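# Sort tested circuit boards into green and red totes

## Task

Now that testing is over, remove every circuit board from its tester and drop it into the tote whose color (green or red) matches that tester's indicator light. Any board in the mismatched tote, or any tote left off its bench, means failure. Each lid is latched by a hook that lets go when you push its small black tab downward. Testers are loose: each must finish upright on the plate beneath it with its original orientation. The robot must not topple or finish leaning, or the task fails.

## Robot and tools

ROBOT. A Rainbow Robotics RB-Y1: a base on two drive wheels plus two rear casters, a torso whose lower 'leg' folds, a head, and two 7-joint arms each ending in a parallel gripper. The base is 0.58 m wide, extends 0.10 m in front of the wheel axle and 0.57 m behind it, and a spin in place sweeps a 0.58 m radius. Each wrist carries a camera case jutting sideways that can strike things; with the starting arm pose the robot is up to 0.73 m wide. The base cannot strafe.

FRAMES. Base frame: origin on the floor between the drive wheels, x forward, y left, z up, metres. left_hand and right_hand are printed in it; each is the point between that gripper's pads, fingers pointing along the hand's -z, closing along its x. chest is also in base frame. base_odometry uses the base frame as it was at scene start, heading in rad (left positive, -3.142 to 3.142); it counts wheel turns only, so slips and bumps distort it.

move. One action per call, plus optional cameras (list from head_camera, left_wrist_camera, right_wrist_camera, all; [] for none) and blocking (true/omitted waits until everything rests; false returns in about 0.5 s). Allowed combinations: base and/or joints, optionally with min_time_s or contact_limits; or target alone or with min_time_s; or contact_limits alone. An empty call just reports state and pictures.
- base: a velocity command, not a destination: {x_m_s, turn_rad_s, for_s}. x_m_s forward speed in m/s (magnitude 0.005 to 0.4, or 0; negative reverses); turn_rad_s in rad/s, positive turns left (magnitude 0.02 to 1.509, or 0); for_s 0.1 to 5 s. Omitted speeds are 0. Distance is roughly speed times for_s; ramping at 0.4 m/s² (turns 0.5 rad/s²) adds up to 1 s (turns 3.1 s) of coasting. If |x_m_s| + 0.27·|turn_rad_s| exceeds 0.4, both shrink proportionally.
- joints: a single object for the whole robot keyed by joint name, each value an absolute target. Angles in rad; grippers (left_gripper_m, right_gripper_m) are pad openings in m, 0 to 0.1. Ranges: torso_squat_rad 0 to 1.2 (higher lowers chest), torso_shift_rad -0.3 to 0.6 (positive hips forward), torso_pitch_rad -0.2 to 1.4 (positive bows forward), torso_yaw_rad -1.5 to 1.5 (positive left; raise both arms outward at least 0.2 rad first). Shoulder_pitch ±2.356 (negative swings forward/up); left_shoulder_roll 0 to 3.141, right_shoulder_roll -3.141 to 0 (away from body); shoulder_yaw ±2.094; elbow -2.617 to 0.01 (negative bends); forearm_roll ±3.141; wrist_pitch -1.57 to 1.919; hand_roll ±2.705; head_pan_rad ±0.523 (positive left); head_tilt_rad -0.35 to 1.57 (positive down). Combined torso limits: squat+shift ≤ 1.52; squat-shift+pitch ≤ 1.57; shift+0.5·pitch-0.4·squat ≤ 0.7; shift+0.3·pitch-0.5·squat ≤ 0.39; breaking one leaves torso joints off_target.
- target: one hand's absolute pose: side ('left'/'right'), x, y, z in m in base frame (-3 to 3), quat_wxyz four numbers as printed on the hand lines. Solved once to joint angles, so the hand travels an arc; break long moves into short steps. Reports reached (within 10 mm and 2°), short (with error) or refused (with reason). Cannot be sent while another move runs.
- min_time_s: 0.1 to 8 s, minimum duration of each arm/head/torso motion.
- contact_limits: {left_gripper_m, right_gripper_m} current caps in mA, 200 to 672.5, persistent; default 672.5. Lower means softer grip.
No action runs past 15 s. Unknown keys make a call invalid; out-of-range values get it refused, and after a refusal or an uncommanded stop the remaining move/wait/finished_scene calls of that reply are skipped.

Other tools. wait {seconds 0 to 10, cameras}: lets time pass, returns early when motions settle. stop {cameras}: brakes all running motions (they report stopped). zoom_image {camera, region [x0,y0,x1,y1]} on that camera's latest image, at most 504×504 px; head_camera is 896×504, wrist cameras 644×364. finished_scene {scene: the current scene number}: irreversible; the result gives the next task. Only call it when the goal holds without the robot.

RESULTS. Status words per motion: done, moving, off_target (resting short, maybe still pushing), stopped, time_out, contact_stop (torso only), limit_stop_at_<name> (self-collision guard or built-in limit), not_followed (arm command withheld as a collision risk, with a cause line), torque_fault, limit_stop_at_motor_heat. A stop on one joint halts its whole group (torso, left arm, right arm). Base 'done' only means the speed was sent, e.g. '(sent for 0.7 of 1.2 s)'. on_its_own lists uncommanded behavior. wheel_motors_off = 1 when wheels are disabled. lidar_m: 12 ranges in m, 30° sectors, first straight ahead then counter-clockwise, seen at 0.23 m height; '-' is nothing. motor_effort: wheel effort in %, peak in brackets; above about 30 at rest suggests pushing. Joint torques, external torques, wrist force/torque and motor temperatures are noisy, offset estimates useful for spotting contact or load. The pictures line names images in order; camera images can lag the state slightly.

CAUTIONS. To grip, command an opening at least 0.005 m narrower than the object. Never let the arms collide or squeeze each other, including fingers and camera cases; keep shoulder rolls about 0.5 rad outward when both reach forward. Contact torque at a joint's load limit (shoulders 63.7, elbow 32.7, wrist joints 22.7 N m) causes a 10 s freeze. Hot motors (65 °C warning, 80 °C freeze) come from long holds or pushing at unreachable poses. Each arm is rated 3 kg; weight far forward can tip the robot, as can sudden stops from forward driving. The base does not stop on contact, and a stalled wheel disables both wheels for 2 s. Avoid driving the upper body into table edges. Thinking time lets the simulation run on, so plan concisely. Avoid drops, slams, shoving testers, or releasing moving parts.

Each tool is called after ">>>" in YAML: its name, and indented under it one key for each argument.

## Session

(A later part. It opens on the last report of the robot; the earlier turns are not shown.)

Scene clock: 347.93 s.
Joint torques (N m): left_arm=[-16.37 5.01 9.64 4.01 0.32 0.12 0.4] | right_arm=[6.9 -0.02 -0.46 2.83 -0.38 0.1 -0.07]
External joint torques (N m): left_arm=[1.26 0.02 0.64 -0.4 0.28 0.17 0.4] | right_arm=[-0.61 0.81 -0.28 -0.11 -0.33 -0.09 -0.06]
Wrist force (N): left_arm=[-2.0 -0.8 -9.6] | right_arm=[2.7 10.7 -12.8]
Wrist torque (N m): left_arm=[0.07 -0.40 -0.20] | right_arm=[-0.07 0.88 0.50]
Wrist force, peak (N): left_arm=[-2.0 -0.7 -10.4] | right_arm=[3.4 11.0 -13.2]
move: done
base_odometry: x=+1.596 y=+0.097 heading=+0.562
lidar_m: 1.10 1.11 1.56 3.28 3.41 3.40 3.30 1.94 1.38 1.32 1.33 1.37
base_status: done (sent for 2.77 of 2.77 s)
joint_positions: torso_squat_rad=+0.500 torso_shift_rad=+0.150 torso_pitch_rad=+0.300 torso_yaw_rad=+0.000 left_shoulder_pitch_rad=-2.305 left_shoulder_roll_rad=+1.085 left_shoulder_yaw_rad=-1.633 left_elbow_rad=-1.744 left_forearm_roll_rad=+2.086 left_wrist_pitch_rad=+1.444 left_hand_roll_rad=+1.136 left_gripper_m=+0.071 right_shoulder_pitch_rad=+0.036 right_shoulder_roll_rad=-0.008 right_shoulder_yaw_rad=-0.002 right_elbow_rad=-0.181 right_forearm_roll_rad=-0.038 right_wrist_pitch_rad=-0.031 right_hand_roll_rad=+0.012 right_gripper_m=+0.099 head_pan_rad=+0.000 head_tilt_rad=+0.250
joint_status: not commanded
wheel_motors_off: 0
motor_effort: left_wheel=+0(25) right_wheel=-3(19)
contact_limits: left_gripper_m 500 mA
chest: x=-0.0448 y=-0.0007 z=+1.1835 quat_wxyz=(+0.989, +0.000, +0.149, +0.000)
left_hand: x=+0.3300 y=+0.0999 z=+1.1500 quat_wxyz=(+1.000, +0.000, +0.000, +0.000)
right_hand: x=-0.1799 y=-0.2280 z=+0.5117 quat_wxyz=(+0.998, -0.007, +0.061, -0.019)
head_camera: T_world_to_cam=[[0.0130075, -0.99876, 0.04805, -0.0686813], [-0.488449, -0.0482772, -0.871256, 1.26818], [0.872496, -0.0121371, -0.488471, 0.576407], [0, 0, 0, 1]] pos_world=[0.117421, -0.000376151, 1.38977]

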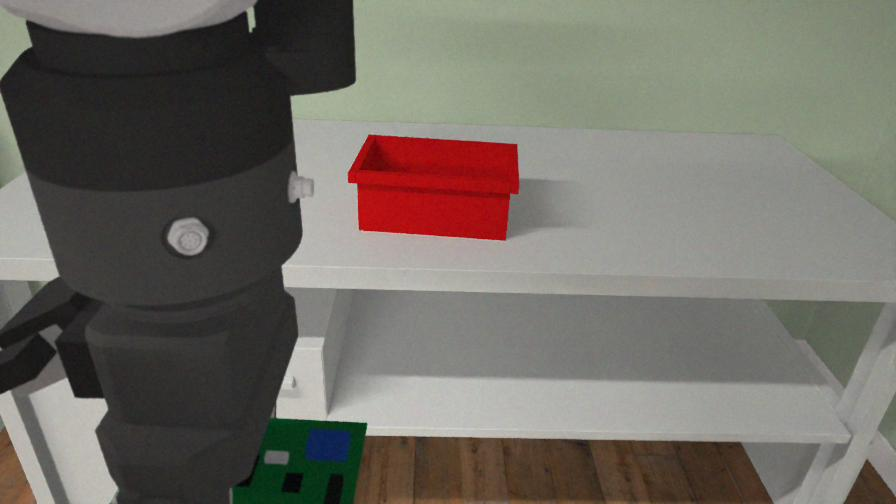

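>>> move:
  base: {"x_m_s":0.25,"for_s":2.7}
  joints: {"head_tilt_rad":0.8}
  cameras: ["head_camera"]

Scene clock: 359.70 s.
Joint torques (N m): left_arm=[-16.51 5.33 9.56 4.03 0.25 0.24 0.35] | right_arm=[6.95 -0.02 -0.77 2.84 -0.25 0.13 0.02]
External joint torques (N m): left_arm=[1.11 0.34 0.56 -0.38 0.21 0.29 0.35] | right_arm=[-0.55 0.8 -0.58 -0.1 -0.21 -0.06 0.03]
Wrist force (N): left_arm=[-2.0 -0.8 -9.8] | right_arm=[2.7 10.9 -13.1]
Wrist torque (N m): left_arm=[0.08 -0.42 -0.22] | right_arm=[-0.10 0.86 0.52]
Wrist force, peak (N): left_arm=[-1.8 -1.0 -10.2] | right_arm=[3.3 11.3 -13.0]
move: done
base_odometry: x=+2.167 y=+0.457 heading=+0.562
lidar_m: 0.96 0.47 0.56 1.29 3.39 4.05 3.97 1.92 1.35 1.29 0.94 1.11
base_status: done (sent for 2.7 of 2.7 s)
joint_positions: torso_squat_rad=+0.500 torso_shift_rad=+0.150 torso_pitch_rad=+0.300 torso_yaw_rad=+0.000 left_shoulder_pitch_rad=-2.305 left_shoulder_roll_rad=+1.085 left_shoulder_yaw_rad=-1.633 left_elbow_rad=-1.744 left_forearm_roll_rad=+2.086 left_wrist_pitch_rad=+1.444 left_hand_roll_rad=+1.136 left_gripper_m=+0.071 right_shoulder_pitch_rad=+0.036 right_shoulder_roll_rad=-0.008 right_shoulder_yaw_rad=-0.002 right_elbow_rad=-0.181 right_forearm_roll_rad=-0.038 right_wrist_pitch_rad=-0.031 right_hand_roll_rad=+0.012 right_gripper_m=+0.099 head_pan_rad=+0.000 head_tilt_rad=+0.800
joint_status: all done
wheel_motors_off: 0
motor_effort: left_wheel=-1(25) right_wheel=-2(20)
contact_limits: left_gripper_m 500 mA
chest: x=-0.0447 y=-0.0007 z=+1.1835 quat_wxyz=(+0.989, +0.000, +0.149, +0.000)
left_hand: x=+0.3301 y=+0.0999 z=+1.1499 quat_wxyz=(+1.000, +0.000, +0.000, +0.000)
right_hand: x=-0.1799 y=-0.2280 z=+0.5117 quat_wxyz=(+0.998, -0.007, +0.061, -0.019)
head_camera: T_world_to_cam=[[0.0366112, -0.998749, 0.0340474, -0.0503932], [-0.871787, -0.048575, -0.48747, 0.756686], [0.488515, -0.0118352, -0.872475, 1.11528], [0, 0, 0, 1]] pos_world=[0.116683, -0.000374567, 1.34363]

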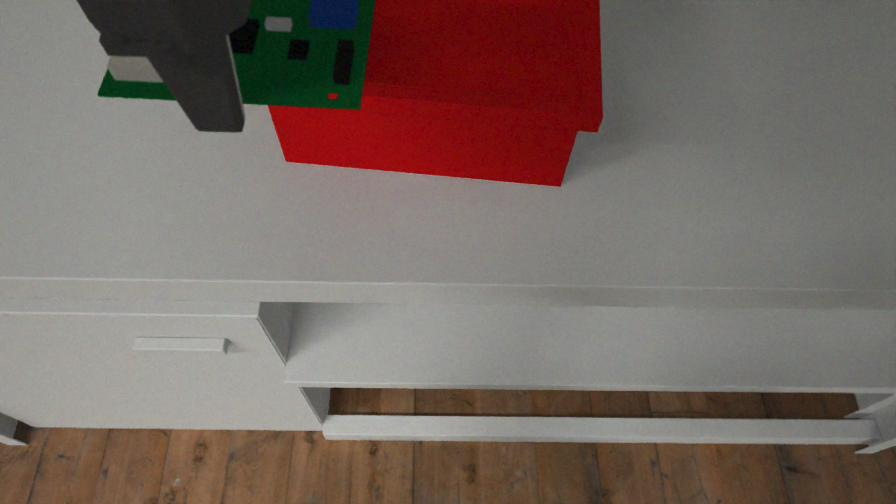

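>>> move:
  target: {"side":"left","x":0.25,"y":0.28,"z":1.15,"quat_wxyz":[1,0,0,0]}
  cameras: ["left_wrist_camera","head_camera"]

Scene clock: 368.17 s.
Joint torques (N m): left_arm=[-9.91 -1.03 7.7 3.34 0.15 0.12 0.2] | right_arm=[6.76 0.03 -0.47 2.59 -0.23 0.1 0.05]
External joint torques (N m): left_arm=[0.05 0.3 -0.79 -0.54 0.12 0.18 0.2] | right_arm=[-0.75 0.86 -0.29 -0.35 -0.19 -0.09 0.06]
Wrist force (N): left_arm=[-1.7 -0.6 -9.8] | right_arm=[2.8 10.6 -12.4]
Wrist torque (N m): left_arm=[0.01 -0.35 -0.18] | right_arm=[-0.06 0.87 0.51]
Wrist force, peak (N): left_arm=[-1.9 -0.6 -11.0] | right_arm=[3.2 11.1 -13.1]
move: done
base_odometry: x=+2.167 y=+0.457 heading=+0.562
lidar_m: 0.96 0.46 0.57 1.29 3.40 4.05 3.97 1.91 1.36 1.28 0.94 1.11
base_status: not commanded
joint_positions: torso_squat_rad=+0.500 torso_shift_rad=+0.150 torso_pitch_rad=+0.300 torso_yaw_rad=+0.000 left_shoulder_pitch_rad=-2.310 left_shoulder_roll_rad=+1.799 left_shoulder_yaw_rad=-1.688 left_elbow_rad=-2.174 left_forearm_roll_rad=+2.029 left_wrist_pitch_rad=+1.557 left_hand_roll_rad=+0.878 left_gripper_m=+0.071 right_shoulder_pitch_rad=+0.036 right_shoulder_roll_rad=-0.008 right_shoulder_yaw_rad=-0.002 right_elbow_rad=-0.181 right_forearm_roll_rad=-0.038 right_wrist_pitch_rad=-0.031 right_hand_roll_rad=+0.012 right_gripper_m=+0.099 head_pan_rad=+0.000 head_tilt_rad=+0.800
joint_status: all done
wheel_motors_off: 0
motor_effort: left_wheel=+1(3) right_wheel=-3(4)
contact_limits: left_gripper_m 500 mA
chest: x=-0.0448 y=-0.0007 z=+1.1835 quat_wxyz=(+0.989, +0.000, +0.149, +0.000)
left_hand: x=+0.2500 y=+0.2800 z=+1.1501 quat_wxyz=(+1.000, +0.000, +0.000, +0.000)
left_hand_status: reached (checked arc, planned for 1.0 s): 0 mm and 0.0 deg off.
right_hand: x=-0.1799 y=-0.2280 z=+0.5118 quat_wxyz=(+0.998, -0.007, +0.061, -0.019)
pictures: head_camera, left_wrist_camera
head_camera: T_world_to_cam=[[0.0366116, -0.998749, 0.0340522, -0.0502963], [-0.871744, -0.0485788, -0.487547, 0.756702], [0.488591, -0.011835, -0.872433, 1.11527], [0, 0, 0, 1]] pos_world=[0.116583, -0.000274553, 1.34363]
left_wrist_camera: T_world_to_cam=[[0.999807, 0.0154681, -0.0121522, -0.24162], [0.0194338, -0.87232, 0.488549, -0.288203], [-0.00304373, -0.488691, -0.872452, 1.21001], [0, 0, 0, 1]] pos_world=[0.250857, 0.343655, 1.19354]

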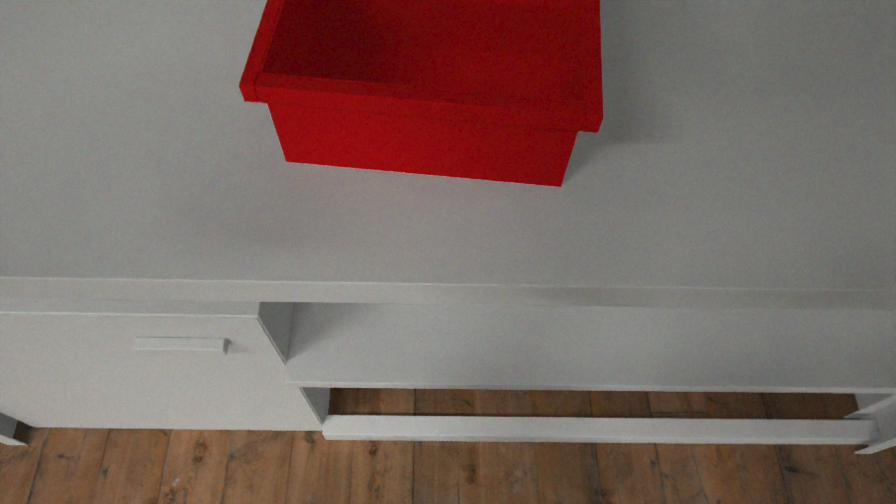

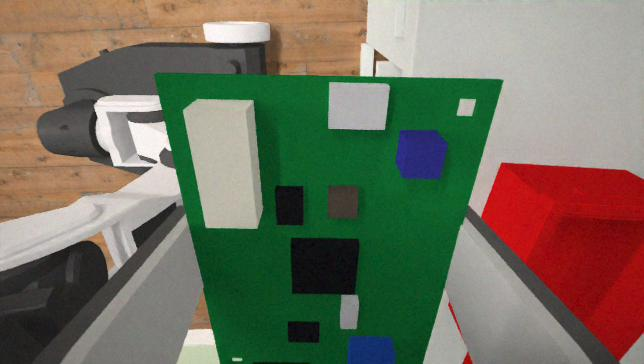

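>>> move:
  base: {"x_m_s":0.05,"for_s":1}
  cameras: []

>>> move:
  target: {"side":"left","x":0.445,"y":0.055,"z":1.13,"quat_wxyz":[1,0,0,0]}
  min_time_s: 2
  cameras: ["left_wrist_camera","head_camera"]

Scene clock: 376.60 s.
Joint torques (N m): left_arm=[-9.56 -1.04 7.73 3.4 0.17 -0.04 0.23] | right_arm=[6.96 -0.1 -0.48 2.64 -0.33 0.12 0.03]
External joint torques (N m): left_arm=[0.4 0.28 -0.75 -0.48 0.14 0.02 0.22] | right_arm=[-0.55 0.73 -0.29 -0.3 -0.29 -0.07 0.04]
Wrist force (N): left_arm=[-1.8 -0.6 -9.9] | right_arm=[2.6 11.0 -12.7]
Wrist torque (N m): left_arm=[0.01 -0.37 -0.18] | right_arm=[-0.12 0.83 0.52]
Wrist force, peak (N): left_arm=[-1.6 -0.6 -10.4] | right_arm=[2.7 11.2 -13.3]
move: done
base_odometry: x=+2.210 y=+0.484 heading=+0.563
lidar_m: 0.97 0.42 0.49 1.21 3.40 4.10 4.02 1.92 1.36 1.29 0.92 1.06
base_status: done (sent for 1 of 1 s)
joint_positions: torso_squat_rad=+0.500 torso_shift_rad=+0.150 torso_pitch_rad=+0.300 torso_yaw_rad=+0.000 left_shoulder_pitch_rad=-2.310 left_shoulder_roll_rad=+1.799 left_shoulder_yaw_rad=-1.688 left_elbow_rad=-2.174 left_forearm_roll_rad=+2.029 left_wrist_pitch_rad=+1.557 left_hand_roll_rad=+0.878 left_gripper_m=+0.071 right_shoulder_pitch_rad=+0.036 right_shoulder_roll_rad=-0.008 right_shoulder_yaw_rad=-0.002 right_elbow_rad=-0.181 right_forearm_roll_rad=-0.038 right_wrist_pitch_rad=-0.031 right_hand_roll_rad=+0.012 right_gripper_m=+0.099 head_pan_rad=+0.000 head_tilt_rad=+0.800
joint_status: not commanded
wheel_motors_off: 0
motor_effort: left_wheel=+1(22) right_wheel=+1(19)
contact_limits: left_gripper_m 500 mA
chest: x=-0.0448 y=-0.0007 z=+1.1835 quat_wxyz=(+0.989, +0.000, +0.149, +0.000)
left_hand: x=+0.2500 y=+0.2800 z=+1.1501 quat_wxyz=(+1.000, +0.000, +0.000, +0.000)
right_hand: x=-0.1799 y=-0.2280 z=+0.5117 quat_wxyz=(+0.998, -0.007, +0.061, -0.019)

Scene clock: 378.97 s.
Joint torques (N m): left_arm=[-21.45 7.89 8.06 4.8 0.15 -0.15 -0.13] | right_arm=[6.67 -0.2 -0.45 2.67 -0.3 0.16 -0.08]
External joint torques (N m): left_arm=[1.68 -0.57 1.1 0.52 0.13 -0.08 -0.13] | right_arm=[-0.84 0.62 -0.27 -0.27 -0.26 -0.03 -0.08]
Wrist force (N): left_arm=[-1.8 -0.6 -10.0] | right_arm=[2.7 10.9 -12.6]
Wrist torque (N m): left_arm=[0.02 -0.40 -0.22] | right_arm=[-0.10 0.85 0.51]
Wrist force, peak (N): left_arm=[-1.9 -1.1 -10.4] | right_arm=[3.0 11.3 -13.0]
move: done
base_odometry: x=+2.210 y=+0.484 heading=+0.563
lidar_m: 0.97 0.42 0.49 1.23 3.40 4.10 4.02 1.92 1.36 1.30 0.93 1.06
base_status: not commanded
joint_positions: torso_squat_rad=+0.500 torso_shift_rad=+0.150 torso_pitch_rad=+0.300 torso_yaw_rad=+0.000 left_shoulder_pitch_rad=-2.199 left_shoulder_roll_rad=+0.649 left_shoulder_yaw_rad=-1.667 left_elbow_rad=-0.936 left_forearm_roll_rad=+2.077 left_wrist_pitch_rad=+1.536 left_hand_roll_rad=+0.769 left_gripper_m=+0.071 right_shoulder_pitch_rad=+0.036 right_shoulder_roll_rad=-0.008 right_shoulder_yaw_rad=-0.002 right_elbow_rad=-0.181 right_forearm_roll_rad=-0.038 right_wrist_pitch_rad=-0.031 right_hand_roll_rad=+0.012 right_gripper_m=+0.099 head_pan_rad=+0.000 head_tilt_rad=+0.800
joint_status: all done
wheel_motors_off: 0
motor_effort: left_wheel=+2(4) right_wheel=-2(4)
contact_limits: left_gripper_m 500 mA
chest: x=-0.0448 y=-0.0007 z=+1.1835 quat_wxyz=(+0.989, +0.000, +0.149, +0.000)
left_hand: x=+0.4445 y=+0.0549 z=+1.1301 quat_wxyz=(+1.000, -0.001, -0.002, +0.000)
left_hand_status: reached (checked arc, planned for 2.0 s): 1 mm and 0.3 deg off.
right_hand: x=-0.1799 y=-0.2280 z=+0.5117 quat_wxyz=(+0.998, -0.007, +0.061, -0.019)
pictures: head_camera, left_wrist_camera
head_camera: T_world_to_cam=[[0.0366577, -0.998751, 0.0339636, -0.0502857], [-0.871742, -0.0485757, -0.487551, 0.756751], [0.488592, -0.011735, -0.872434, 1.11535], [0, 0, 0, 1]] pos_world=[0.116583, -0.000374399, 1.34374]
left_wrist_camera: T_world_to_cam=[[0.999842, 0.0156297, -0.00852276, -0.436966], [0.0178008, -0.871287, 0.49045, -0.480023], [0.000239826, -0.490524, -0.871427, 1.08057], [0, 0, 0, 1]] pos_world=[0.445183, 0.11864, 1.17335]

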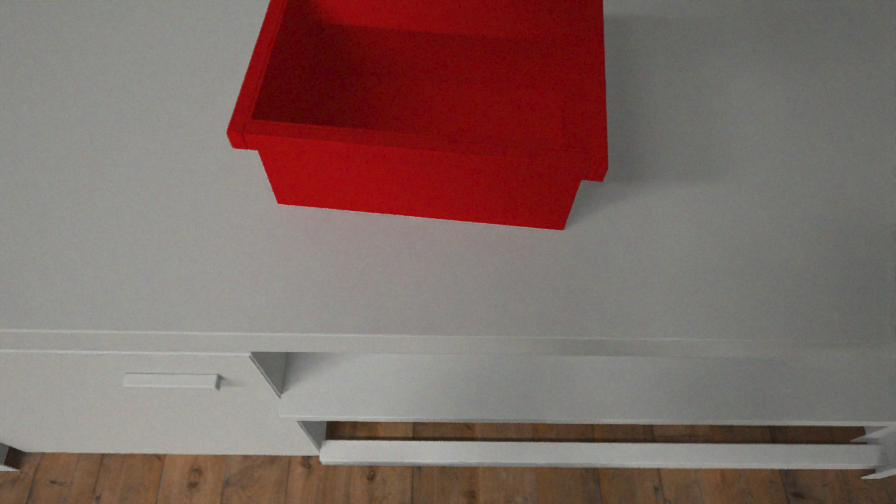

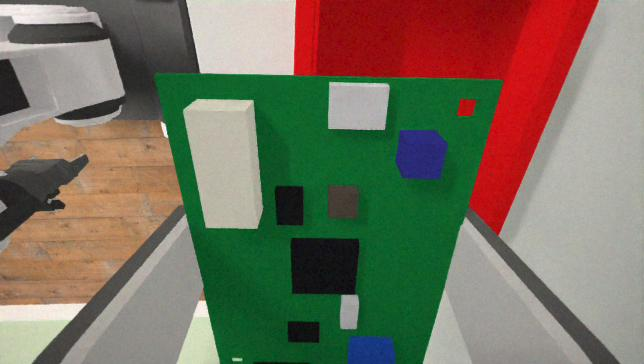

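>>> move:
  target: {"side":"left","x":0.35,"y":0.05,"z":1.12,"quat_wxyz":[1,0,0,0]}
  cameras: []

>>> move:
  base: {"x_m_s":0.05,"for_s":1.4}
  cameras: []

>>> move:
  target: {"side":"left","x":0.442,"y":0.04,"z":1.06,"quat_wxyz":[1,0,0,0]}
  min_time_s: 2
  cameras: ["left_wrist_camera","head_camera"]

Scene clock: 399.50 s.
Joint torques (N m): left_arm=[-18.91 7.22 9.76 3.71 0.16 -0.28 -0.23] | right_arm=[6.8 0.15 -0.57 2.73 -0.31 0.12 0.03]
External joint torques (N m): left_arm=[0.52 0.37 0.74 -0.52 0.11 -0.24 -0.23] | right_arm=[-0.7 0.98 -0.38 -0.21 -0.27 -0.07 0.04]
Wrist force (N): left_arm=[-1.8 -0.8 -9.7] | right_arm=[2.9 10.6 -12.9]
Wrist torque (N m): left_arm=[0.04 -0.43 -0.24] | right_arm=[-0.07 0.88 0.53]
Wrist force, peak (N): left_arm=[-2.3 -0.5 -10.7] | right_arm=[2.9 11.3 -13.0]
move: done
base_odometry: x=+2.210 y=+0.484 heading=+0.563
lidar_m: 0.97 0.41 0.49 1.23 3.41 4.10 4.03 1.91 1.36 1.28 0.93 1.06
base_status: not commanded
joint_positions: torso_squat_rad=+0.500 torso_shift_rad=+0.150 torso_pitch_rad=+0.300 torso_yaw_rad=+0.000 left_shoulder_pitch_rad=-2.260 left_shoulder_roll_rad=+0.881 left_shoulder_yaw_rad=-1.647 left_elbow_rad=-1.577 left_forearm_roll_rad=+2.066 left_wrist_pitch_rad=+1.395 left_hand_roll_rad=+1.148 left_gripper_m=+0.071 right_shoulder_pitch_rad=+0.036 right_shoulder_roll_rad=-0.008 right_shoulder_yaw_rad=-0.002 right_elbow_rad=-0.181 right_forearm_roll_rad=-0.038 right_wrist_pitch_rad=-0.031 right_hand_roll_rad=+0.012 right_gripper_m=+0.099 head_pan_rad=+0.000 head_tilt_rad=+0.800
joint_status: all done
wheel_motors_off: 0
motor_effort: left_wheel=+3(4) right_wheel=+0(4)
contact_limits: left_gripper_m 500 mA
chest: x=-0.0448 y=-0.0007 z=+1.1835 quat_wxyz=(+0.989, +0.000, +0.149, +0.000)
left_hand: x=+0.3495 y=+0.0496 z=+1.1203 quat_wxyz=(+1.000, +0.000, +0.004, -0.002)
left_hand_status: reached (checked arc, planned for 1.0 s): 1 mm and 0.5 deg off.
right_hand: x=-0.1799 y=-0.2280 z=+0.5117 quat_wxyz=(+0.998, -0.007, +0.061, -0.019)

Scene clock: 401.70 s.
Joint torques (N m): left_arm=[-18.2 7.32 9.7 3.79 0.21 -0.21 -0.14] | right_arm=[6.68 -0.01 -0.61 2.72 -0.28 0.2 0.01]
External joint torques (N m): left_arm=[1.23 0.47 0.69 -0.44 0.16 -0.17 -0.15] | right_arm=[-0.82 0.82 -0.42 -0.21 -0.24 0 0.01]
Wrist force (N): left_arm=[-1.6 -0.6 -9.3] | right_arm=[3.2 10.9 -12.7]
Wrist torque (N m): left_arm=[0.02 -0.39 -0.24] | right_arm=[-0.07 0.91 0.54]
Wrist force, peak (N): left_arm=[-1.8 -0.9 -10.1] | right_arm=[3.1 11.3 -13.1]
move: done
base_odometry: x=+2.269 y=+0.521 heading=+0.563
lidar_m: 0.93 0.36 0.40 1.21 3.43 4.21 4.09 1.90 1.36 1.29 0.91 0.99
base_status: done (sent for 1.4 of 1.4 s)
joint_positions: torso_squat_rad=+0.500 torso_shift_rad=+0.150 torso_pitch_rad=+0.300 torso_yaw_rad=+0.000 left_shoulder_pitch_rad=-2.260 left_shoulder_roll_rad=+0.881 left_shoulder_yaw_rad=-1.647 left_elbow_rad=-1.577 left_forearm_roll_rad=+2.066 left_wrist_pitch_rad=+1.395 left_hand_roll_rad=+1.148 left_gripper_m=+0.071 right_shoulder_pitch_rad=+0.036 right_shoulder_roll_rad=-0.008 right_shoulder_yaw_rad=-0.002 right_elbow_rad=-0.181 right_forearm_roll_rad=-0.038 right_wrist_pitch_rad=-0.031 right_hand_roll_rad=+0.012 right_gripper_m=+0.099 head_pan_rad=+0.000 head_tilt_rad=+0.800
joint_status: not commanded
wheel_motors_off: 0
motor_effort: left_wheel=+0(23) right_wheel=-3(20)
contact_limits: left_gripper_m 500 mA
chest: x=-0.0448 y=-0.0007 z=+1.1835 quat_wxyz=(+0.989, +0.000, +0.149, +0.000)
left_hand: x=+0.3495 y=+0.0496 z=+1.1204 quat_wxyz=(+1.000, +0.000, +0.004, -0.002)
right_hand: x=-0.1799 y=-0.2280 z=+0.5117 quat_wxyz=(+0.998, -0.007, +0.061, -0.019)

Scene clock: 404.03 s.
Joint torques (N m): left_arm=[-21.44 6.96 6.48 4.77 0.16 -0.34 -0.13] | right_arm=[6.73 0.02 -0.55 2.8 -0.29 0.16 -0.05]
External joint torques (N m): left_arm=[1.99 -1.68 -0.89 0.77 0.13 -0.27 -0.13] | right_arm=[-0.78 0.84 -0.36 -0.14 -0.25 -0.03 -0.04]
Wrist force (N): left_arm=[-2.0 -0.7 -9.8] | right_arm=[2.7 11.0 -12.8]
Wrist torque (N m): left_arm=[0.03 -0.44 -0.22] | right_arm=[-0.11 0.84 0.52]
Wrist force, peak (N): left_arm=[-1.8 -0.3 -10.4] | right_arm=[3.0 11.0 -13.2]
move: done
base_odometry: x=+2.269 y=+0.521 heading=+0.563
lidar_m: 0.94 0.36 0.39 1.21 3.42 4.21 4.10 1.91 1.36 1.29 0.91 0.99
base_status: not commanded
joint_positions: torso_squat_rad=+0.500 torso_shift_rad=+0.150 torso_pitch_rad=+0.300 torso_yaw_rad=+0.000 left_shoulder_pitch_rad=-2.095 left_shoulder_roll_rad=+0.599 left_shoulder_yaw_rad=-1.695 left_elbow_rad=-0.997 left_forearm_roll_rad=+2.025 left_wrist_pitch_rad=+1.393 left_hand_roll_rad=+0.831 left_gripper_m=+0.071 right_shoulder_pitch_rad=+0.036 right_shoulder_roll_rad=-0.008 right_shoulder_yaw_rad=-0.002 right_elbow_rad=-0.181 right_forearm_roll_rad=-0.038 right_wrist_pitch_rad=-0.031 right_hand_roll_rad=+0.012 right_gripper_m=+0.099 head_pan_rad=+0.000 head_tilt_rad=+0.800
joint_status: all done
wheel_motors_off: 0
motor_effort: left_wheel=+1(2) right_wheel=-2(4)
contact_limits: left_gripper_m 500 mA
chest: x=-0.0448 y=-0.0007 z=+1.1835 quat_wxyz=(+0.989, +0.000, +0.149, +0.000)
left_hand: x=+0.4419 y=+0.0400 z=+1.0602 quat_wxyz=(+1.000, -0.001, -0.001, +0.000)
left_hand_status: reached (checked arc, planned for 2.0 s): 0 mm and 0.1 deg off.
right_hand: x=-0.1799 y=-0.2280 z=+0.5117 quat_wxyz=(+0.998, -0.007, +0.061, -0.019)
pictures: head_camera, left_wrist_camera
head_camera: T_world_to_cam=[[0.0366096, -0.998749, 0.0340511, -0.0503944], [-0.871745, -0.0485764, -0.487547, 0.756697], [0.488591, -0.011835, -0.872433, 1.11527], [0, 0, 0, 1]] pos_world=[0.116583, -0.000374562, 1.34363]
left_wrist_camera: T_world_to_cam=[[0.999817, 0.0155853, -0.0110992, -0.431949], [0.0190237, -0.871814, 0.489467, -0.458256], [-0.00204796, -0.489588, -0.871951, 1.01397], [0, 0, 0, 1]] pos_world=[0.442664, 0.103647, 1.10364]

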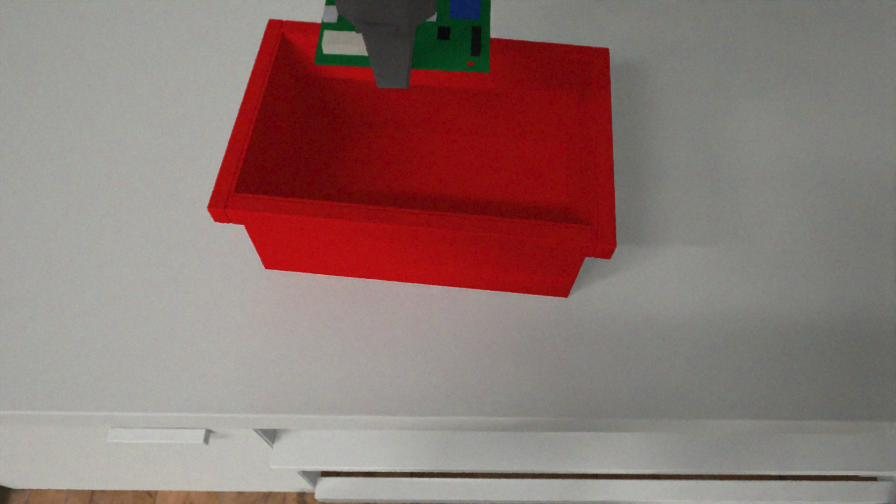

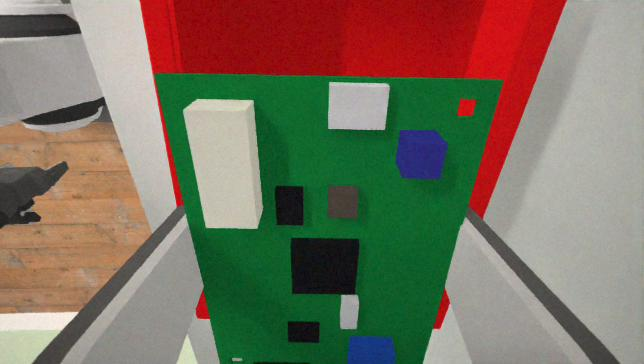

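>>> move:
  target: {"side":"left","x":0.442,"y":0.045,"z":0.96,"quat_wxyz":[1,0,0,0]}
  min_time_s: 2
  cameras: ["left_wrist_camera","head_camera"]

Scene clock: 413.00 s.
Joint torques (N m): left_arm=[-21.38 6.53 6.09 4.22 0.08 -0.39 0.4] | right_arm=[6.67 0.18 -0.58 2.77 -0.34 0.06 -0.04]
External joint torques (N m): left_arm=[2.3 -1.79 -1.06 0.75 0.05 -0.32 0.4] | right_arm=[-0.84 1 -0.39 -0.17 -0.3 -0.14 -0.03]
Wrist force (N): left_arm=[-1.6 -0.7 -9.8] | right_arm=[3.2 10.9 -12.7]
Wrist torque (N m): left_arm=[0.04 -0.40 -0.22] | right_arm=[-0.09 0.90 0.52]
Wrist force, peak (N): left_arm=[-1.8 -0.9 -10.3] | right_arm=[3.0 11.3 -13.0]
move: done
base_odometry: x=+2.269 y=+0.521 heading=+0.563
lidar_m: 0.94 0.36 0.40 1.21 3.42 4.22 4.09 1.91 1.36 1.28 0.91 0.99
base_status: not commanded
joint_positions: torso_squat_rad=+0.500 torso_shift_rad=+0.150 torso_pitch_rad=+0.300 torso_yaw_rad=+0.000 left_shoulder_pitch_rad=-1.923 left_shoulder_roll_rad=+0.527 left_shoulder_yaw_rad=-1.756 left_elbow_rad=-0.974 left_forearm_roll_rad=+1.950 left_wrist_pitch_rad=+1.211 left_hand_roll_rad=+0.832 left_gripper_m=+0.071 right_shoulder_pitch_rad=+0.036 right_shoulder_roll_rad=-0.008 right_shoulder_yaw_rad=-0.002 right_elbow_rad=-0.181 right_forearm_roll_rad=-0.038 right_wrist_pitch_rad=-0.031 right_hand_roll_rad=+0.012 right_gripper_m=+0.099 head_pan_rad=+0.000 head_tilt_rad=+0.800
joint_status: all done
wheel_motors_off: 0
motor_effort: left_wheel=+1(3) right_wheel=-2(4)
contact_limits: left_gripper_m 500 mA
chest: x=-0.0448 y=-0.0007 z=+1.1835 quat_wxyz=(+0.989, +0.000, +0.149, +0.000)
left_hand: x=+0.4419 y=+0.0450 z=+0.9603 quat_wxyz=(+1.000, +0.000, -0.001, +0.000)
left_hand_status: reached (checked arc, planned for 2.0 s): 0 mm and 0.1 deg off.
right_hand: x=-0.1799 y=-0.2280 z=+0.5117 quat_wxyz=(+0.998, -0.007, +0.061, -0.019)
pictures: head_camera, left_wrist_camera
head_camera: T_world_to_cam=[[0.0366096, -0.998749, 0.0340511, -0.0503944], [-0.871745, -0.0485764, -0.487547, 0.756697], [0.488591, -0.011835, -0.872433, 1.11527], [0, 0, 0, 1]] pos_world=[0.116583, -0.000374562, 1.34363]
left_wrist_camera: T_world_to_cam=[[0.999817, 0.015542, -0.0111806, -0.43315], [0.0190249, -0.87201, 0.489117, -0.404541], [-0.00214773, -0.48924, -0.872146, 0.929567], [0, 0, 0, 1]] pos_world=[0.442764, 0.10875, 1.00374]

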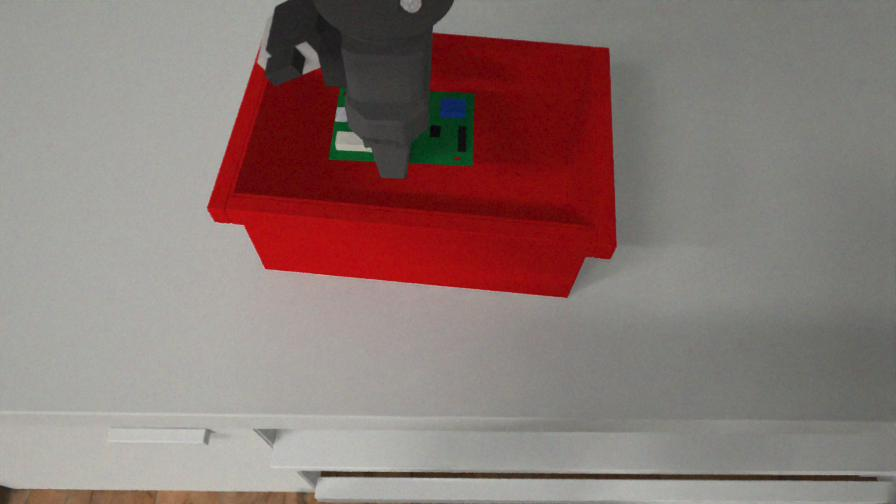

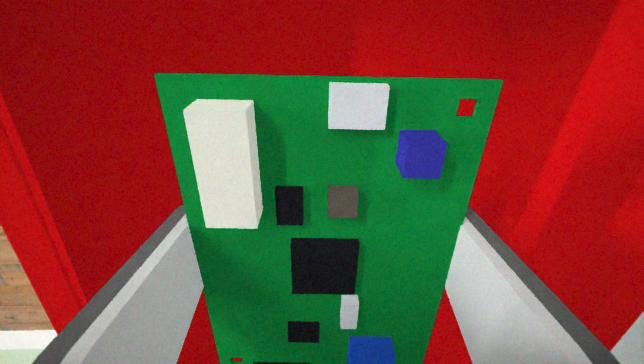

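>>> move:
  target: {"side":"left","x":0.446,"y":0.045,"z":0.92,"quat_wxyz":[1,0,0,0]}
  min_time_s: 1.5
  cameras: ["left_wrist_camera","head_camera"]

Scene clock: 419.43 s.
Joint torques (N m): left_arm=[-21.7 6.52 5.41 4.19 0.13 -0.41 -0.26] | right_arm=[6.89 -0.08 -0.6 2.77 -0.26 0.14 0.02]
External joint torques (N m): left_arm=[2.14 -1.57 -1.03 0.83 0.11 -0.34 -0.26] | right_arm=[-0.62 0.74 -0.41 -0.17 -0.22 -0.05 0.03]
Wrist force (N): left_arm=[-1.5 -0.4 -9.9] | right_arm=[2.9 10.8 -12.8]
Wrist torque (N m): left_arm=[0.02 -0.39 -0.21] | right_arm=[-0.07 0.86 0.55]
Wrist force, peak (N): left_arm=[-1.6 -0.6 -10.3] | right_arm=[3.0 11.2 -13.2]
move: done
base_odometry: x=+2.269 y=+0.521 heading=+0.563
lidar_m: 0.94 0.36 0.40 1.21 3.42 4.21 4.09 1.91 1.35 1.29 0.91 0.99
base_status: not commanded
joint_positions: torso_squat_rad=+0.500 torso_shift_rad=+0.150 torso_pitch_rad=+0.300 torso_yaw_rad=+0.000 left_shoulder_pitch_rad=-1.843 left_shoulder_roll_rad=+0.451 left_shoulder_yaw_rad=-1.772 left_elbow_rad=-0.859 left_forearm_roll_rad=+1.935 left_wrist_pitch_rad=+1.163 left_hand_roll_rad=+0.783 left_gripper_m=+0.071 right_shoulder_pitch_rad=+0.036 right_shoulder_roll_rad=-0.008 right_shoulder_yaw_rad=-0.002 right_elbow_rad=-0.181 right_forearm_roll_rad=-0.038 right_wrist_pitch_rad=-0.031 right_hand_roll_rad=+0.012 right_gripper_m=+0.099 head_pan_rad=+0.000 head_tilt_rad=+0.800
joint_status: all done
wheel_motors_off: 0
motor_effort: left_wheel=+1(2) right_wheel=-2(3)
contact_limits: left_gripper_m 500 mA
chest: x=-0.0448 y=-0.0007 z=+1.1835 quat_wxyz=(+0.989, +0.000, +0.149, +0.000)
left_hand: x=+0.4458 y=+0.0451 z=+0.9203 quat_wxyz=(+1.000, -0.001, -0.001, +0.000)
left_hand_status: reached (checked arc, planned for 1.5 s): 0 mm and 0.1 deg off.
right_hand: x=-0.1799 y=-0.2280 z=+0.5117 quat_wxyz=(+0.998, -0.007, +0.061, -0.019)
pictures: head_camera, left_wrist_camera
head_camera: T_world_to_cam=[[0.0366096, -0.998749, 0.0340511, -0.0503944], [-0.871745, -0.0485764, -0.487547, 0.756697], [0.488591, -0.011835, -0.872433, 1.11527], [0, 0, 0, 1]] pos_world=[0.116583, -0.000374562, 1.34363]
left_wrist_camera: T_world_to_cam=[[0.999822, 0.0158421, -0.0102146, -0.438369], [0.0188146, -0.871786, 0.489525, -0.385374], [-0.00114985, -0.48963, -0.871929, 0.894077], [0, 0, 0, 1]] pos_world=[0.44657, 0.108747, 0.963744]

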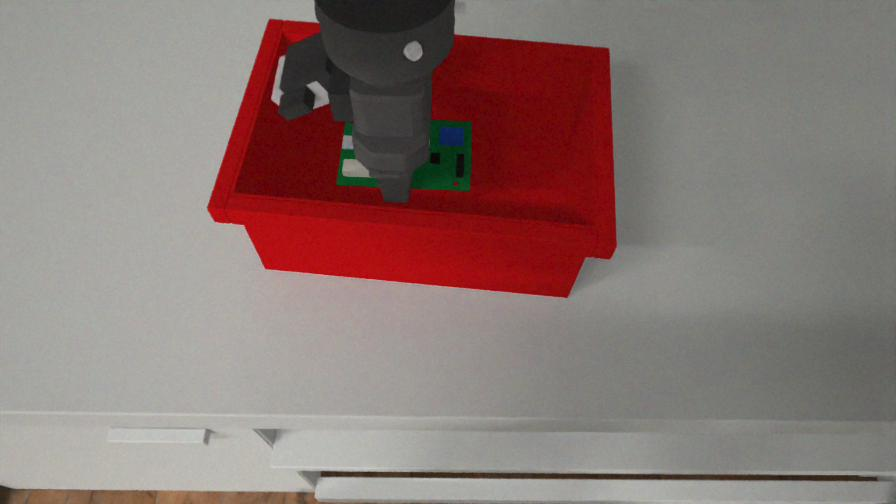

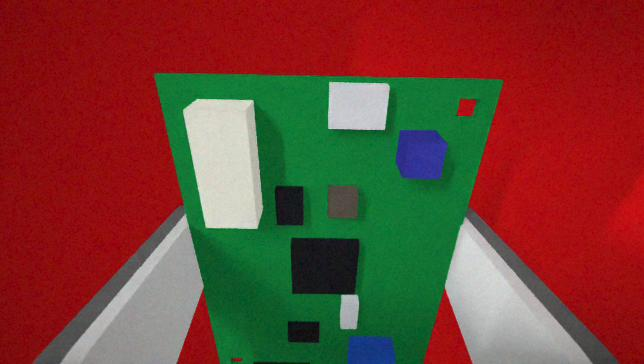

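>>> move:
  target: {"side":"left","x":0.448,"y":0.045,"z":0.897,"quat_wxyz":[1,0,0,0]}
  min_time_s: 1.5
  cameras: ["head_camera"]

Scene clock: 425.47 s.
Joint torques (N m): left_arm=[-21.46 6.14 4.67 4.13 0.05 -0.37 -0.24] | right_arm=[6.83 -0.01 -0.59 2.65 -0.21 0.15 0.01]
External joint torques (N m): left_arm=[2.43 -1.72 -1.13 0.79 0.03 -0.3 -0.24] | right_arm=[-0.68 0.81 -0.4 -0.29 -0.17 -0.04 0.01]
Wrist force (N): left_arm=[-1.7 -0.4 -9.9] | right_arm=[2.9 10.6 -13.2]
Wrist torque (N m): left_arm=[0.01 -0.40 -0.20] | right_arm=[-0.06 0.87 0.51]
Wrist force, peak (N): left_arm=[-1.3 -0.6 -10.2] | right_arm=[3.0 11.3 -13.2]
move: done
base_odometry: x=+2.269 y=+0.521 heading=+0.563
lidar_m: 0.93 0.36 0.40 1.21 3.41 4.21 4.08 1.91 1.36 1.29 0.90 0.98
base_status: not commanded
joint_positions: torso_squat_rad=+0.500 torso_shift_rad=+0.150 torso_pitch_rad=+0.300 torso_yaw_rad=+0.000 left_shoulder_pitch_rad=-1.792 left_shoulder_roll_rad=+0.392 left_shoulder_yaw_rad=-1.777 left_elbow_rad=-0.757 left_forearm_roll_rad=+1.932 left_wrist_pitch_rad=+1.146 left_hand_roll_rad=+0.736 left_gripper_m=+0.071 right_shoulder_pitch_rad=+0.036 right_shoulder_roll_rad=-0.008 right_shoulder_yaw_rad=-0.002 right_elbow_rad=-0.181 right_forearm_roll_rad=-0.038 right_wrist_pitch_rad=-0.031 right_hand_roll_rad=+0.012 right_gripper_m=+0.099 head_pan_rad=+0.000 head_tilt_rad=+0.800
joint_status: all done
wheel_motors_off: 0
motor_effort: left_wheel=+1(3) right_wheel=-1(4)
contact_limits: left_gripper_m 500 mA
chest: x=-0.0448 y=-0.0007 z=+1.1835 quat_wxyz=(+0.989, +0.000, +0.149, +0.000)
left_hand: x=+0.4480 y=+0.0450 z=+0.8973 quat_wxyz=(+1.000, +0.000, -0.001, +0.000)
left_hand_status: reached (checked arc, planned for 1.5 s): 0 mm and 0.1 deg off.
right_hand: x=-0.1799 y=-0.2280 z=+0.5117 quat_wxyz=(+0.998, -0.007, +0.061, -0.019)
head_camera: T_world_to_cam=[[0.0366096, -0.998749, 0.0340511, -0.0503944], [-0.871745, -0.0485764, -0.487547, 0.756697], [0.488591, -0.011835, -0.872433, 1.11527], [0, 0, 0, 1]] pos_world=[0.116583, -0.000374562, 1.34363]

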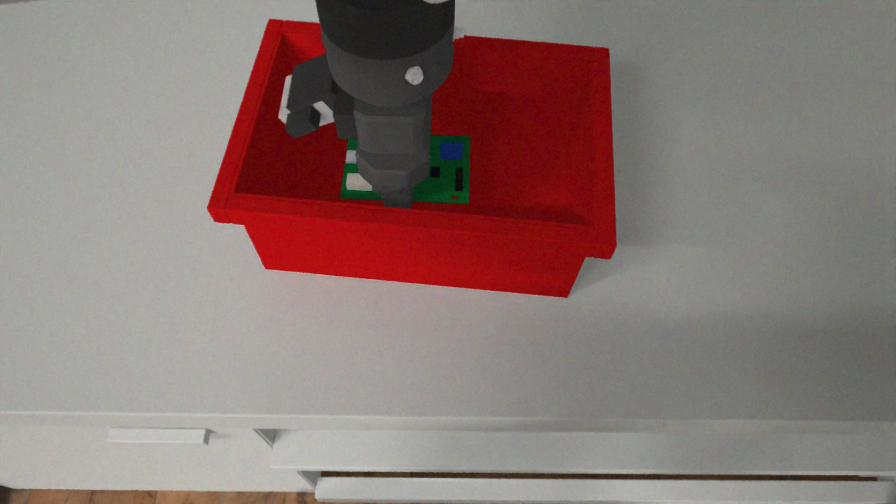

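>>> move:
  target: {"side":"left","x":0.455,"y":0.045,"z":0.887,"quat_wxyz":[1,0,0,0]}
  min_time_s: 1
  cameras: []

>>> move:
  joints: {"left_gripper_m":0.084}
  cameras: []

>>> move:
  target: {"side":"left","x":0.445,"y":0.045,"z":1.0,"quat_wxyz":[1,0,0,0]}
  min_time_s: 1.5
  cameras: []

>>> move:
  target: {"side":"left","x":0.43,"y":0.045,"z":1.15,"quat_wxyz":[1,0,0,0]}
  min_time_s: 1.5
  cameras: []

>>> move:
  target: {"side":"left","x":0.3,"y":0.2,"z":1.16,"quat_wxyz":[1,0,0,0]}
  cameras: ["head_camera"]

>>> move:
  target: {"side":"left","x":0.15,"y":0.3,"z":1.15,"quat_wxyz":[1,0,0,0]}
  cameras: []

>>> move:
  base: {"x_m_s":-0.25,"for_s":3}
  cameras: ["head_camera"]

Scene clock: 442.20 s.
Joint torques (N m): left_arm=[-22 6.45 6.17 4.01 0.37 0.25 -0.21] | right_arm=[6.82 -0.05 -0.22 2.68 -0.21 0.24 0.06]
External joint torques (N m): left_arm=[2.03 -1.25 1.29 0.57 0.35 0.32 -0.21] | right_arm=[-0.69 0.77 -0.03 -0.25 -0.16 0.04 0.06]
Wrist force (N): left_arm=[-1.7 -0.7 -9.9] | right_arm=[3.1 10.9 -12.8]
Wrist torque (N m): left_arm=[0.05 -0.41 -0.22] | right_arm=[-0.09 0.91 0.53]
Wrist force, peak (N): left_arm=[-1.9 -0.9 -10.3] | right_arm=[3.1 11.0 -13.2]
move: done
base_odometry: x=+2.269 y=+0.521 heading=+0.563
lidar_m: 0.94 0.36 0.40 1.21 3.42 4.21 4.09 1.91 1.36 1.29 0.91 0.99
base_status: not commanded
joint_positions: torso_squat_rad=+0.500 torso_shift_rad=+0.150 torso_pitch_rad=+0.300 torso_yaw_rad=+0.000 left_shoulder_pitch_rad=-1.759 left_shoulder_roll_rad=+0.326 left_shoulder_yaw_rad=-1.768 left_elbow_rad=-0.614 left_forearm_roll_rad=+1.944 left_wrist_pitch_rad=+1.161 left_hand_roll_rad=+0.659 left_gripper_m=+0.071 right_shoulder_pitch_rad=+0.036 right_shoulder_roll_rad=-0.008 right_shoulder_yaw_rad=-0.002 right_elbow_rad=-0.181 right_forearm_roll_rad=-0.038 right_wrist_pitch_rad=-0.031 right_hand_roll_rad=+0.012 right_gripper_m=+0.099 head_pan_rad=+0.000 head_tilt_rad=+0.800
joint_status: all done
wheel_motors_off: 0
motor_effort: left_wheel=+1(2) right_wheel=-3(4)
contact_limits: left_gripper_m 500 mA
chest: x=-0.0448 y=-0.0007 z=+1.1835 quat_wxyz=(+0.989, +0.000, +0.149, +0.000)
left_hand: x=+0.4549 y=+0.0452 z=+0.8872 quat_wxyz=(+1.000, +0.000, -0.001, +0.000)
left_hand_status: reached (checked arc, planned for 1.0 s): 0 mm and 0.2 deg off.
right_hand: x=-0.1799 y=-0.2280 z=+0.5117 quat_wxyz=(+0.998, -0.007, +0.061, -0.019)

Scene clock: 442.80 s.
Joint torques (N m): left_arm=[-21.97 6.32 6.11 4.17 0.35 0.3 -0.13] | right_arm=[6.78 0.1 -0.36 2.67 -0.22 0.04 -0.02]
External joint torques (N m): left_arm=[2.06 -1.37 1.23 0.74 0.34 0.37 -0.13] | right_arm=[-0.73 0.93 -0.17 -0.27 -0.18 -0.16 -0.01]
Wrist force (N): left_arm=[-1.7 -0.5 -9.4] | right_arm=[2.6 11.0 -12.6]
Wrist torque (N m): left_arm=[0.01 -0.40 -0.21] | right_arm=[-0.11 0.84 0.52]
Wrist force, peak (N): left_arm=[-1.6 -0.7 -10.1] | right_arm=[2.9 10.9 -13.3]
move: done
base_odometry: x=+2.269 y=+0.521 heading=+0.563
lidar_m: 0.94 0.36 0.39 1.21 3.42 4.21 4.09 1.90 1.36 1.29 0.91 0.99
base_status: not commanded
joint_positions: torso_squat_rad=+0.500 torso_shift_rad=+0.150 torso_pitch_rad=+0.300 torso_yaw_rad=+0.000 left_shoulder_pitch_rad=-1.759 left_shoulder_roll_rad=+0.326 left_shoulder_yaw_rad=-1.768 left_elbow_rad=-0.614 left_forearm_roll_rad=+1.944 left_wrist_pitch_rad=+1.161 left_hand_roll_rad=+0.659 left_gripper_m=+0.084 right_shoulder_pitch_rad=+0.036 right_shoulder_roll_rad=-0.008 right_shoulder_yaw_rad=-0.002 right_elbow_rad=-0.181 right_forearm_roll_rad=-0.038 right_wrist_pitch_rad=-0.031 right_hand_roll_rad=+0.012 right_gripper_m=+0.099 head_pan_rad=+0.000 head_tilt_rad=+0.800
joint_status: all done
wheel_motors_off: 0
motor_effort: left_wheel=+0(2) right_wheel=-2(3)
contact_limits: left_gripper_m 500 mA
chest: x=-0.0448 y=-0.0007 z=+1.1835 quat_wxyz=(+0.989, +0.000, +0.149, +0.000)
left_hand: x=+0.4549 y=+0.0452 z=+0.8872 quat_wxyz=(+1.000, +0.000, -0.001, +0.000)
right_hand: x=-0.1799 y=-0.2280 z=+0.5117 quat_wxyz=(+0.998, -0.007, +0.061, -0.019)

Scene clock: 444.63 s.
Joint torques (N m): left_arm=[-22.59 9.03 8.16 2.8 0.35 0.26 0.31] | right_arm=[6.93 0.29 -0.22 2.7 -0.22 0.09 -0.01]
External joint torques (N m): left_arm=[1.15 0.52 0.94 -0.86 0.31 0.31 0.31] | right_arm=[-0.58 1.11 -0.04 -0.24 -0.18 -0.1 -0.01]
Wrist force (N): left_arm=[-1.5 -0.4 -9.8] | right_arm=[2.9 10.9 -13.0]
Wrist torque (N m): left_arm=[-0.01 -0.39 -0.21] | right_arm=[-0.10 0.84 0.53]
Wrist force, peak (N): left_arm=[-1.9 -0.9 -9.9] | right_arm=[3.1 11.1 -13.2]
move: done
base_odometry: x=+2.269 y=+0.521 heading=+0.563
lidar_m: 0.94 0.36 0.40 1.20 3.41 4.22 4.10 1.91 1.36 1.29 0.90 0.98
base_status: not commanded
joint_positions: torso_squat_rad=+0.500 torso_shift_rad=+0.150 torso_pitch_rad=+0.300 torso_yaw_rad=+0.000 left_shoulder_pitch_rad=-1.986 left_shoulder_roll_rad=+0.554 left_shoulder_yaw_rad=-1.726 left_elbow_rad=-0.970 left_forearm_roll_rad=+1.981 left_wrist_pitch_rad=+1.295 left_hand_roll_rad=+0.816 left_gripper_m=+0.084 right_shoulder_pitch_rad=+0.036 right_shoulder_roll_rad=-0.008 right_shoulder_yaw_rad=-0.002 right_elbow_rad=-0.181 right_forearm_roll_rad=-0.038 right_wrist_pitch_rad=-0.031 right_hand_roll_rad=+0.012 right_gripper_m=+0.099 head_pan_rad=+0.000 head_tilt_rad=+0.800
joint_status: all done
wheel_motors_off: 0
motor_effort: left_wheel=+1(3) right_wheel=-1(4)
contact_limits: left_gripper_m 500 mA
chest: x=-0.0448 y=-0.0007 z=+1.1835 quat_wxyz=(+0.989, +0.000, +0.149, +0.000)
left_hand: x=+0.4447 y=+0.0449 z=+0.9999 quat_wxyz=(+1.000, +0.001, +0.003, +0.000)
left_hand_status: reached (checked arc, planned for 1.5 s): 0 mm and 0.4 deg off.
right_hand: x=-0.1799 y=-0.2280 z=+0.5117 quat_wxyz=(+0.998, -0.007, +0.061, -0.019)

Scene clock: 446.47 s.
Joint torques (N m): left_arm=[-21.65 8.91 8.28 3.23 0.32 0.15 0.39] | right_arm=[6.67 0.15 -0.59 2.77 -0.29 0.09 -0.08]
External joint torques (N m): left_arm=[0.94 0.5 1.09 -1.07 0.29 0.21 0.39] | right_arm=[-0.84 0.98 -0.4 -0.17 -0.25 -0.1 -0.07]
Wrist force (N): left_arm=[-1.7 -0.7 -9.6] | right_arm=[2.8 11.0 -12.6]
Wrist torque (N m): left_arm=[0.04 -0.43 -0.22] | right_arm=[-0.12 0.88 0.54]
Wrist force, peak (N): left_arm=[-1.7 -0.5 -10.0] | right_arm=[2.8 11.0 -13.2]
move: done
base_odometry: x=+2.269 y=+0.521 heading=+0.563
lidar_m: 0.93 0.36 0.40 1.21 3.41 4.22 4.09 1.91 1.35 1.29 0.90 0.98
base_status: not commanded
joint_positions: torso_squat_rad=+0.500 torso_shift_rad=+0.150 torso_pitch_rad=+0.300 torso_yaw_rad=+0.000 left_shoulder_pitch_rad=-2.240 left_shoulder_roll_rad=+0.663 left_shoulder_yaw_rad=-1.640 left_elbow_rad=-0.986 left_forearm_roll_rad=+2.086 left_wrist_pitch_rad=+1.569 left_hand_roll_rad=+0.823 left_gripper_m=+0.084 right_shoulder_pitch_rad=+0.036 right_shoulder_roll_rad=-0.008 right_shoulder_yaw_rad=-0.002 right_elbow_rad=-0.181 right_forearm_roll_rad=-0.038 right_wrist_pitch_rad=-0.031 right_hand_roll_rad=+0.012 right_gripper_m=+0.099 head_pan_rad=+0.000 head_tilt_rad=+0.800
joint_status: all done
wheel_motors_off: 0
motor_effort: left_wheel=+0(2) right_wheel=-1(4)
contact_limits: left_gripper_m 500 mA
chest: x=-0.0448 y=-0.0007 z=+1.1835 quat_wxyz=(+0.989, +0.000, +0.149, +0.000)
left_hand: x=+0.4300 y=+0.0446 z=+1.1493 quat_wxyz=(+1.000, -0.001, +0.000, +0.000)
left_hand_status: reached (checked arc, planned for 1.5 s): 1 mm and 0.1 deg off.
right_hand: x=-0.1799 y=-0.2280 z=+0.5117 quat_wxyz=(+0.998, -0.007, +0.061, -0.019)

Scene clock: 448.10 s.
Joint torques (N m): left_arm=[-14.01 1.93 8.92 3.79 0.15 -0.36 0.13] | right_arm=[6.59 0 -0.41 2.75 -0.22 0.12 -0.03]
External joint torques (N m): left_arm=[0.28 0.2 0.04 -0.44 0.11 -0.31 0.13] | right_arm=[-0.91 0.83 -0.22 -0.19 -0.17 -0.08 -0.03]
Wrist force (N): left_arm=[-1.6 -0.6 -9.5] | right_arm=[2.9 10.9 -12.7]
Wrist torque (N m): left_arm=[0.05 -0.36 -0.19] | right_arm=[-0.09 0.88 0.51]
Wrist force, peak (N): left_arm=[-1.6 -0.5 -10.4] | right_arm=[3.5 11.0 -13.1]
move: done
base_odometry: x=+2.269 y=+0.521 heading=+0.563
lidar_m: 0.94 0.36 0.40 1.21 3.41 4.21 4.09 1.90 1.35 1.29 0.89 0.98
base_status: not commanded
joint_positions: torso_squat_rad=+0.500 torso_shift_rad=+0.150 torso_pitch_rad=+0.300 torso_yaw_rad=+0.000 left_shoulder_pitch_rad=-2.299 left_shoulder_roll_rad=+1.448 left_shoulder_yaw_rad=-1.642 left_elbow_rad=-1.965 left_forearm_roll_rad=+2.068 left_wrist_pitch_rad=+1.508 left_hand_roll_rad=+1.010 left_gripper_m=+0.084 right_shoulder_pitch_rad=+0.036 right_shoulder_roll_rad=-0.008 right_shoulder_yaw_rad=-0.002 right_elbow_rad=-0.181 right_forearm_roll_rad=-0.038 right_wrist_pitch_rad=-0.031 right_hand_roll_rad=+0.012 right_gripper_m=+0.099 head_pan_rad=+0.000 head_tilt_rad=+0.800
joint_status: all done
wheel_motors_off: 0
motor_effort: left_wheel=+2(2) right_wheel=-3(4)
contact_limits: left_gripper_m 500 mA
chest: x=-0.0448 y=-0.0006 z=+1.1835 quat_wxyz=(+0.989, +0.000, +0.149, +0.000)
left_hand: x=+0.3000 y=+0.2001 z=+1.1600 quat_wxyz=(+1.000, +0.000, +0.000, +0.000)
left_hand_status: reached (checked arc, planned for 1.3 s): 0 mm and 0.0 deg off.
right_hand: x=-0.1799 y=-0.2280 z=+0.5118 quat_wxyz=(+0.998, -0.007, +0.061, -0.019)
head_camera: T_world_to_cam=[[0.036697, -0.998744, 0.0340992, -0.0503723], [-0.87174, -0.0486762, -0.487544, 0.756746], [0.488592, -0.0118342, -0.872432, 1.11535], [0, 0, 0, 1]] pos_world=[0.116583, -0.000274197, 1.34373]

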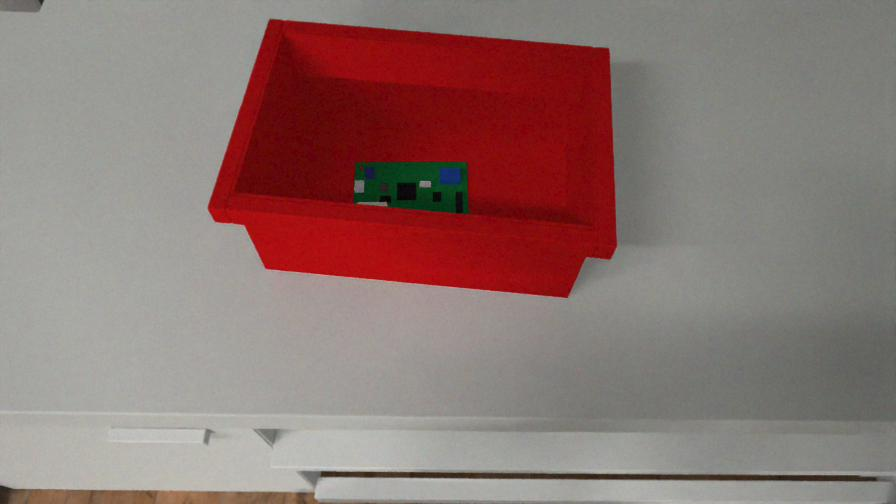

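Scene clock: 449.50 s.
Joint torques (N m): left_arm=[-4.71 -3.38 7.33 4 0.14 -0.07 -0.04] | right_arm=[6.72 0.13 -0.6 2.68 -0.32 0.06 -0.02]
External joint torques (N m): left_arm=[-0.68 0.64 0.87 -0.45 0.11 -0.01 -0.04] | right_arm=[-0.79 0.96 -0.41 -0.26 -0.28 -0.14 -0.01]
Wrist force (N): left_arm=[-1.7 -0.5 -9.6] | right_arm=[3.2 10.8 -12.7]
Wrist torque (N m): left_arm=[0.00 -0.38 -0.21] | right_arm=[-0.08 0.90 0.52]
Wrist force, peak (N): left_arm=[-1.1 -0.9 -10.4] | right_arm=[3.2 11.2 -13.0]
move: done
base_odometry: x=+2.269 y=+0.521 heading=+0.563
lidar_m: 0.94 0.37 0.40 1.22 3.41 4.21 4.10 1.91 1.36 1.29 0.91 0.98
base_status: not commanded
joint_positions: torso_squat_rad=+0.500 torso_shift_rad=+0.150 torso_pitch_rad=+0.300 torso_yaw_rad=+0.000 left_shoulder_pitch_rad=-2.356 left_shoulder_roll_rad=+2.153 left_shoulder_yaw_rad=-1.571 left_elbow_rad=-2.513 left_forearm_roll_rad=+2.128 left_wrist_pitch_rad=+1.681 left_hand_roll_rad=+0.928 left_gripper_m=+0.084 right_shoulder_pitch_rad=+0.036 right_shoulder_roll_rad=-0.008 right_shoulder_yaw_rad=-0.002 right_elbow_rad=-0.181 right_forearm_roll_rad=-0.038 right_wrist_pitch_rad=-0.031 right_hand_roll_rad=+0.012 right_gripper_m=+0.099 head_pan_rad=+0.000 head_tilt_rad=+0.800
joint_status: all done
wheel_motors_off: 0
motor_effort: left_wheel=+1(3) right_wheel=-3(4)
contact_limits: left_gripper_m 500 mA
chest: x=-0.0448 y=-0.0007 z=+1.1835 quat_wxyz=(+0.989, +0.000, +0.149, +0.000)
left_hand: x=+0.1500 y=+0.3000 z=+1.1499 quat_wxyz=(+1.000, +0.000, +0.000, +0.000)
left_hand_status: reached (checked arc, planned for 1.0 s): 0 mm and 0.0 deg off.
right_hand: x=-0.1799 y=-0.2280 z=+0.5118 quat_wxyz=(+0.998, -0.007, +0.061, -0.019)

Scene clock: 453.67 s.
Joint torques (N m): left_arm=[-4.41 -3.53 6.95 4 0.1 -0.03 -0.05] | right_arm=[6.64 -0.1 -0.32 2.62 -0.3 0.04 0.09]
External joint torques (N m): left_arm=[-0.38 0.49 0.49 -0.45 0.07 0.03 -0.05] | right_arm=[-0.87 0.73 -0.14 -0.32 -0.25 -0.15 0.09]
Wrist force (N): left_arm=[-1.6 -0.8 -9.5] | right_arm=[2.9 10.9 -12.7]
Wrist torque (N m): left_arm=[0.03 -0.37 -0.21] | right_arm=[-0.09 0.87 0.53]
Wrist force, peak (N): left_arm=[-1.9 -0.8 -9.8] | right_arm=[2.9 11.1 -13.3]
move: done
base_odometry: x=+1.635 y=+0.121 heading=+0.563
lidar_m: 1.06 1.06 1.54 3.29 3.41 3.43 3.35 1.94 1.39 1.32 1.33 1.35
base_status: done (sent for 3 of 3 s)
joint_positions: torso_squat_rad=+0.500 torso_shift_rad=+0.150 torso_pitch_rad=+0.300 torso_yaw_rad=+0.000 left_shoulder_pitch_rad=-2.356 left_shoulder_roll_rad=+2.153 left_shoulder_yaw_rad=-1.571 left_elbow_rad=-2.513 left_forearm_roll_rad=+2.128 left_wrist_pitch_rad=+1.681 left_hand_roll_rad=+0.928 left_gripper_m=+0.084 right_shoulder_pitch_rad=+0.036 right_shoulder_roll_rad=-0.008 right_shoulder_yaw_rad=-0.002 right_elbow_rad=-0.181 right_forearm_roll_rad=-0.038 right_wrist_pitch_rad=-0.031 right_hand_roll_rad=+0.012 right_gripper_m=+0.099 head_pan_rad=+0.000 head_tilt_rad=+0.800
joint_status: not commanded
wheel_motors_off: 0
motor_effort: left_wheel=+5(22) right_wheel=-2(21)
contact_limits: left_gripper_m 500 mA
chest: x=-0.0448 y=-0.0007 z=+1.1835 quat_wxyz=(+0.989, +0.000, +0.149, +0.000)
left_hand: x=+0.1500 y=+0.3000 z=+1.1500 quat_wxyz=(+1.000, +0.000, +0.000, +0.000)
right_hand: x=-0.1800 y=-0.2280 z=+0.5118 quat_wxyz=(+0.998, -0.007, +0.061, -0.019)
head_camera: T_world_to_cam=[[0.036607, -0.998749, 0.0340543, -0.0503019], [-0.871702, -0.0485768, -0.487623, 0.756848], [0.488667, -0.0118348, -0.87239, 1.11529], [0, 0, 0, 1]] pos_world=[0.116583, -0.00027456, 1.34374]

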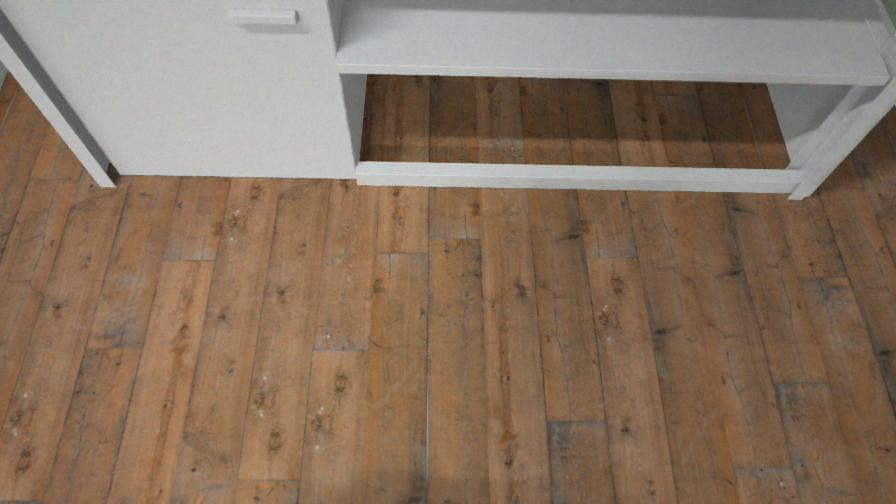

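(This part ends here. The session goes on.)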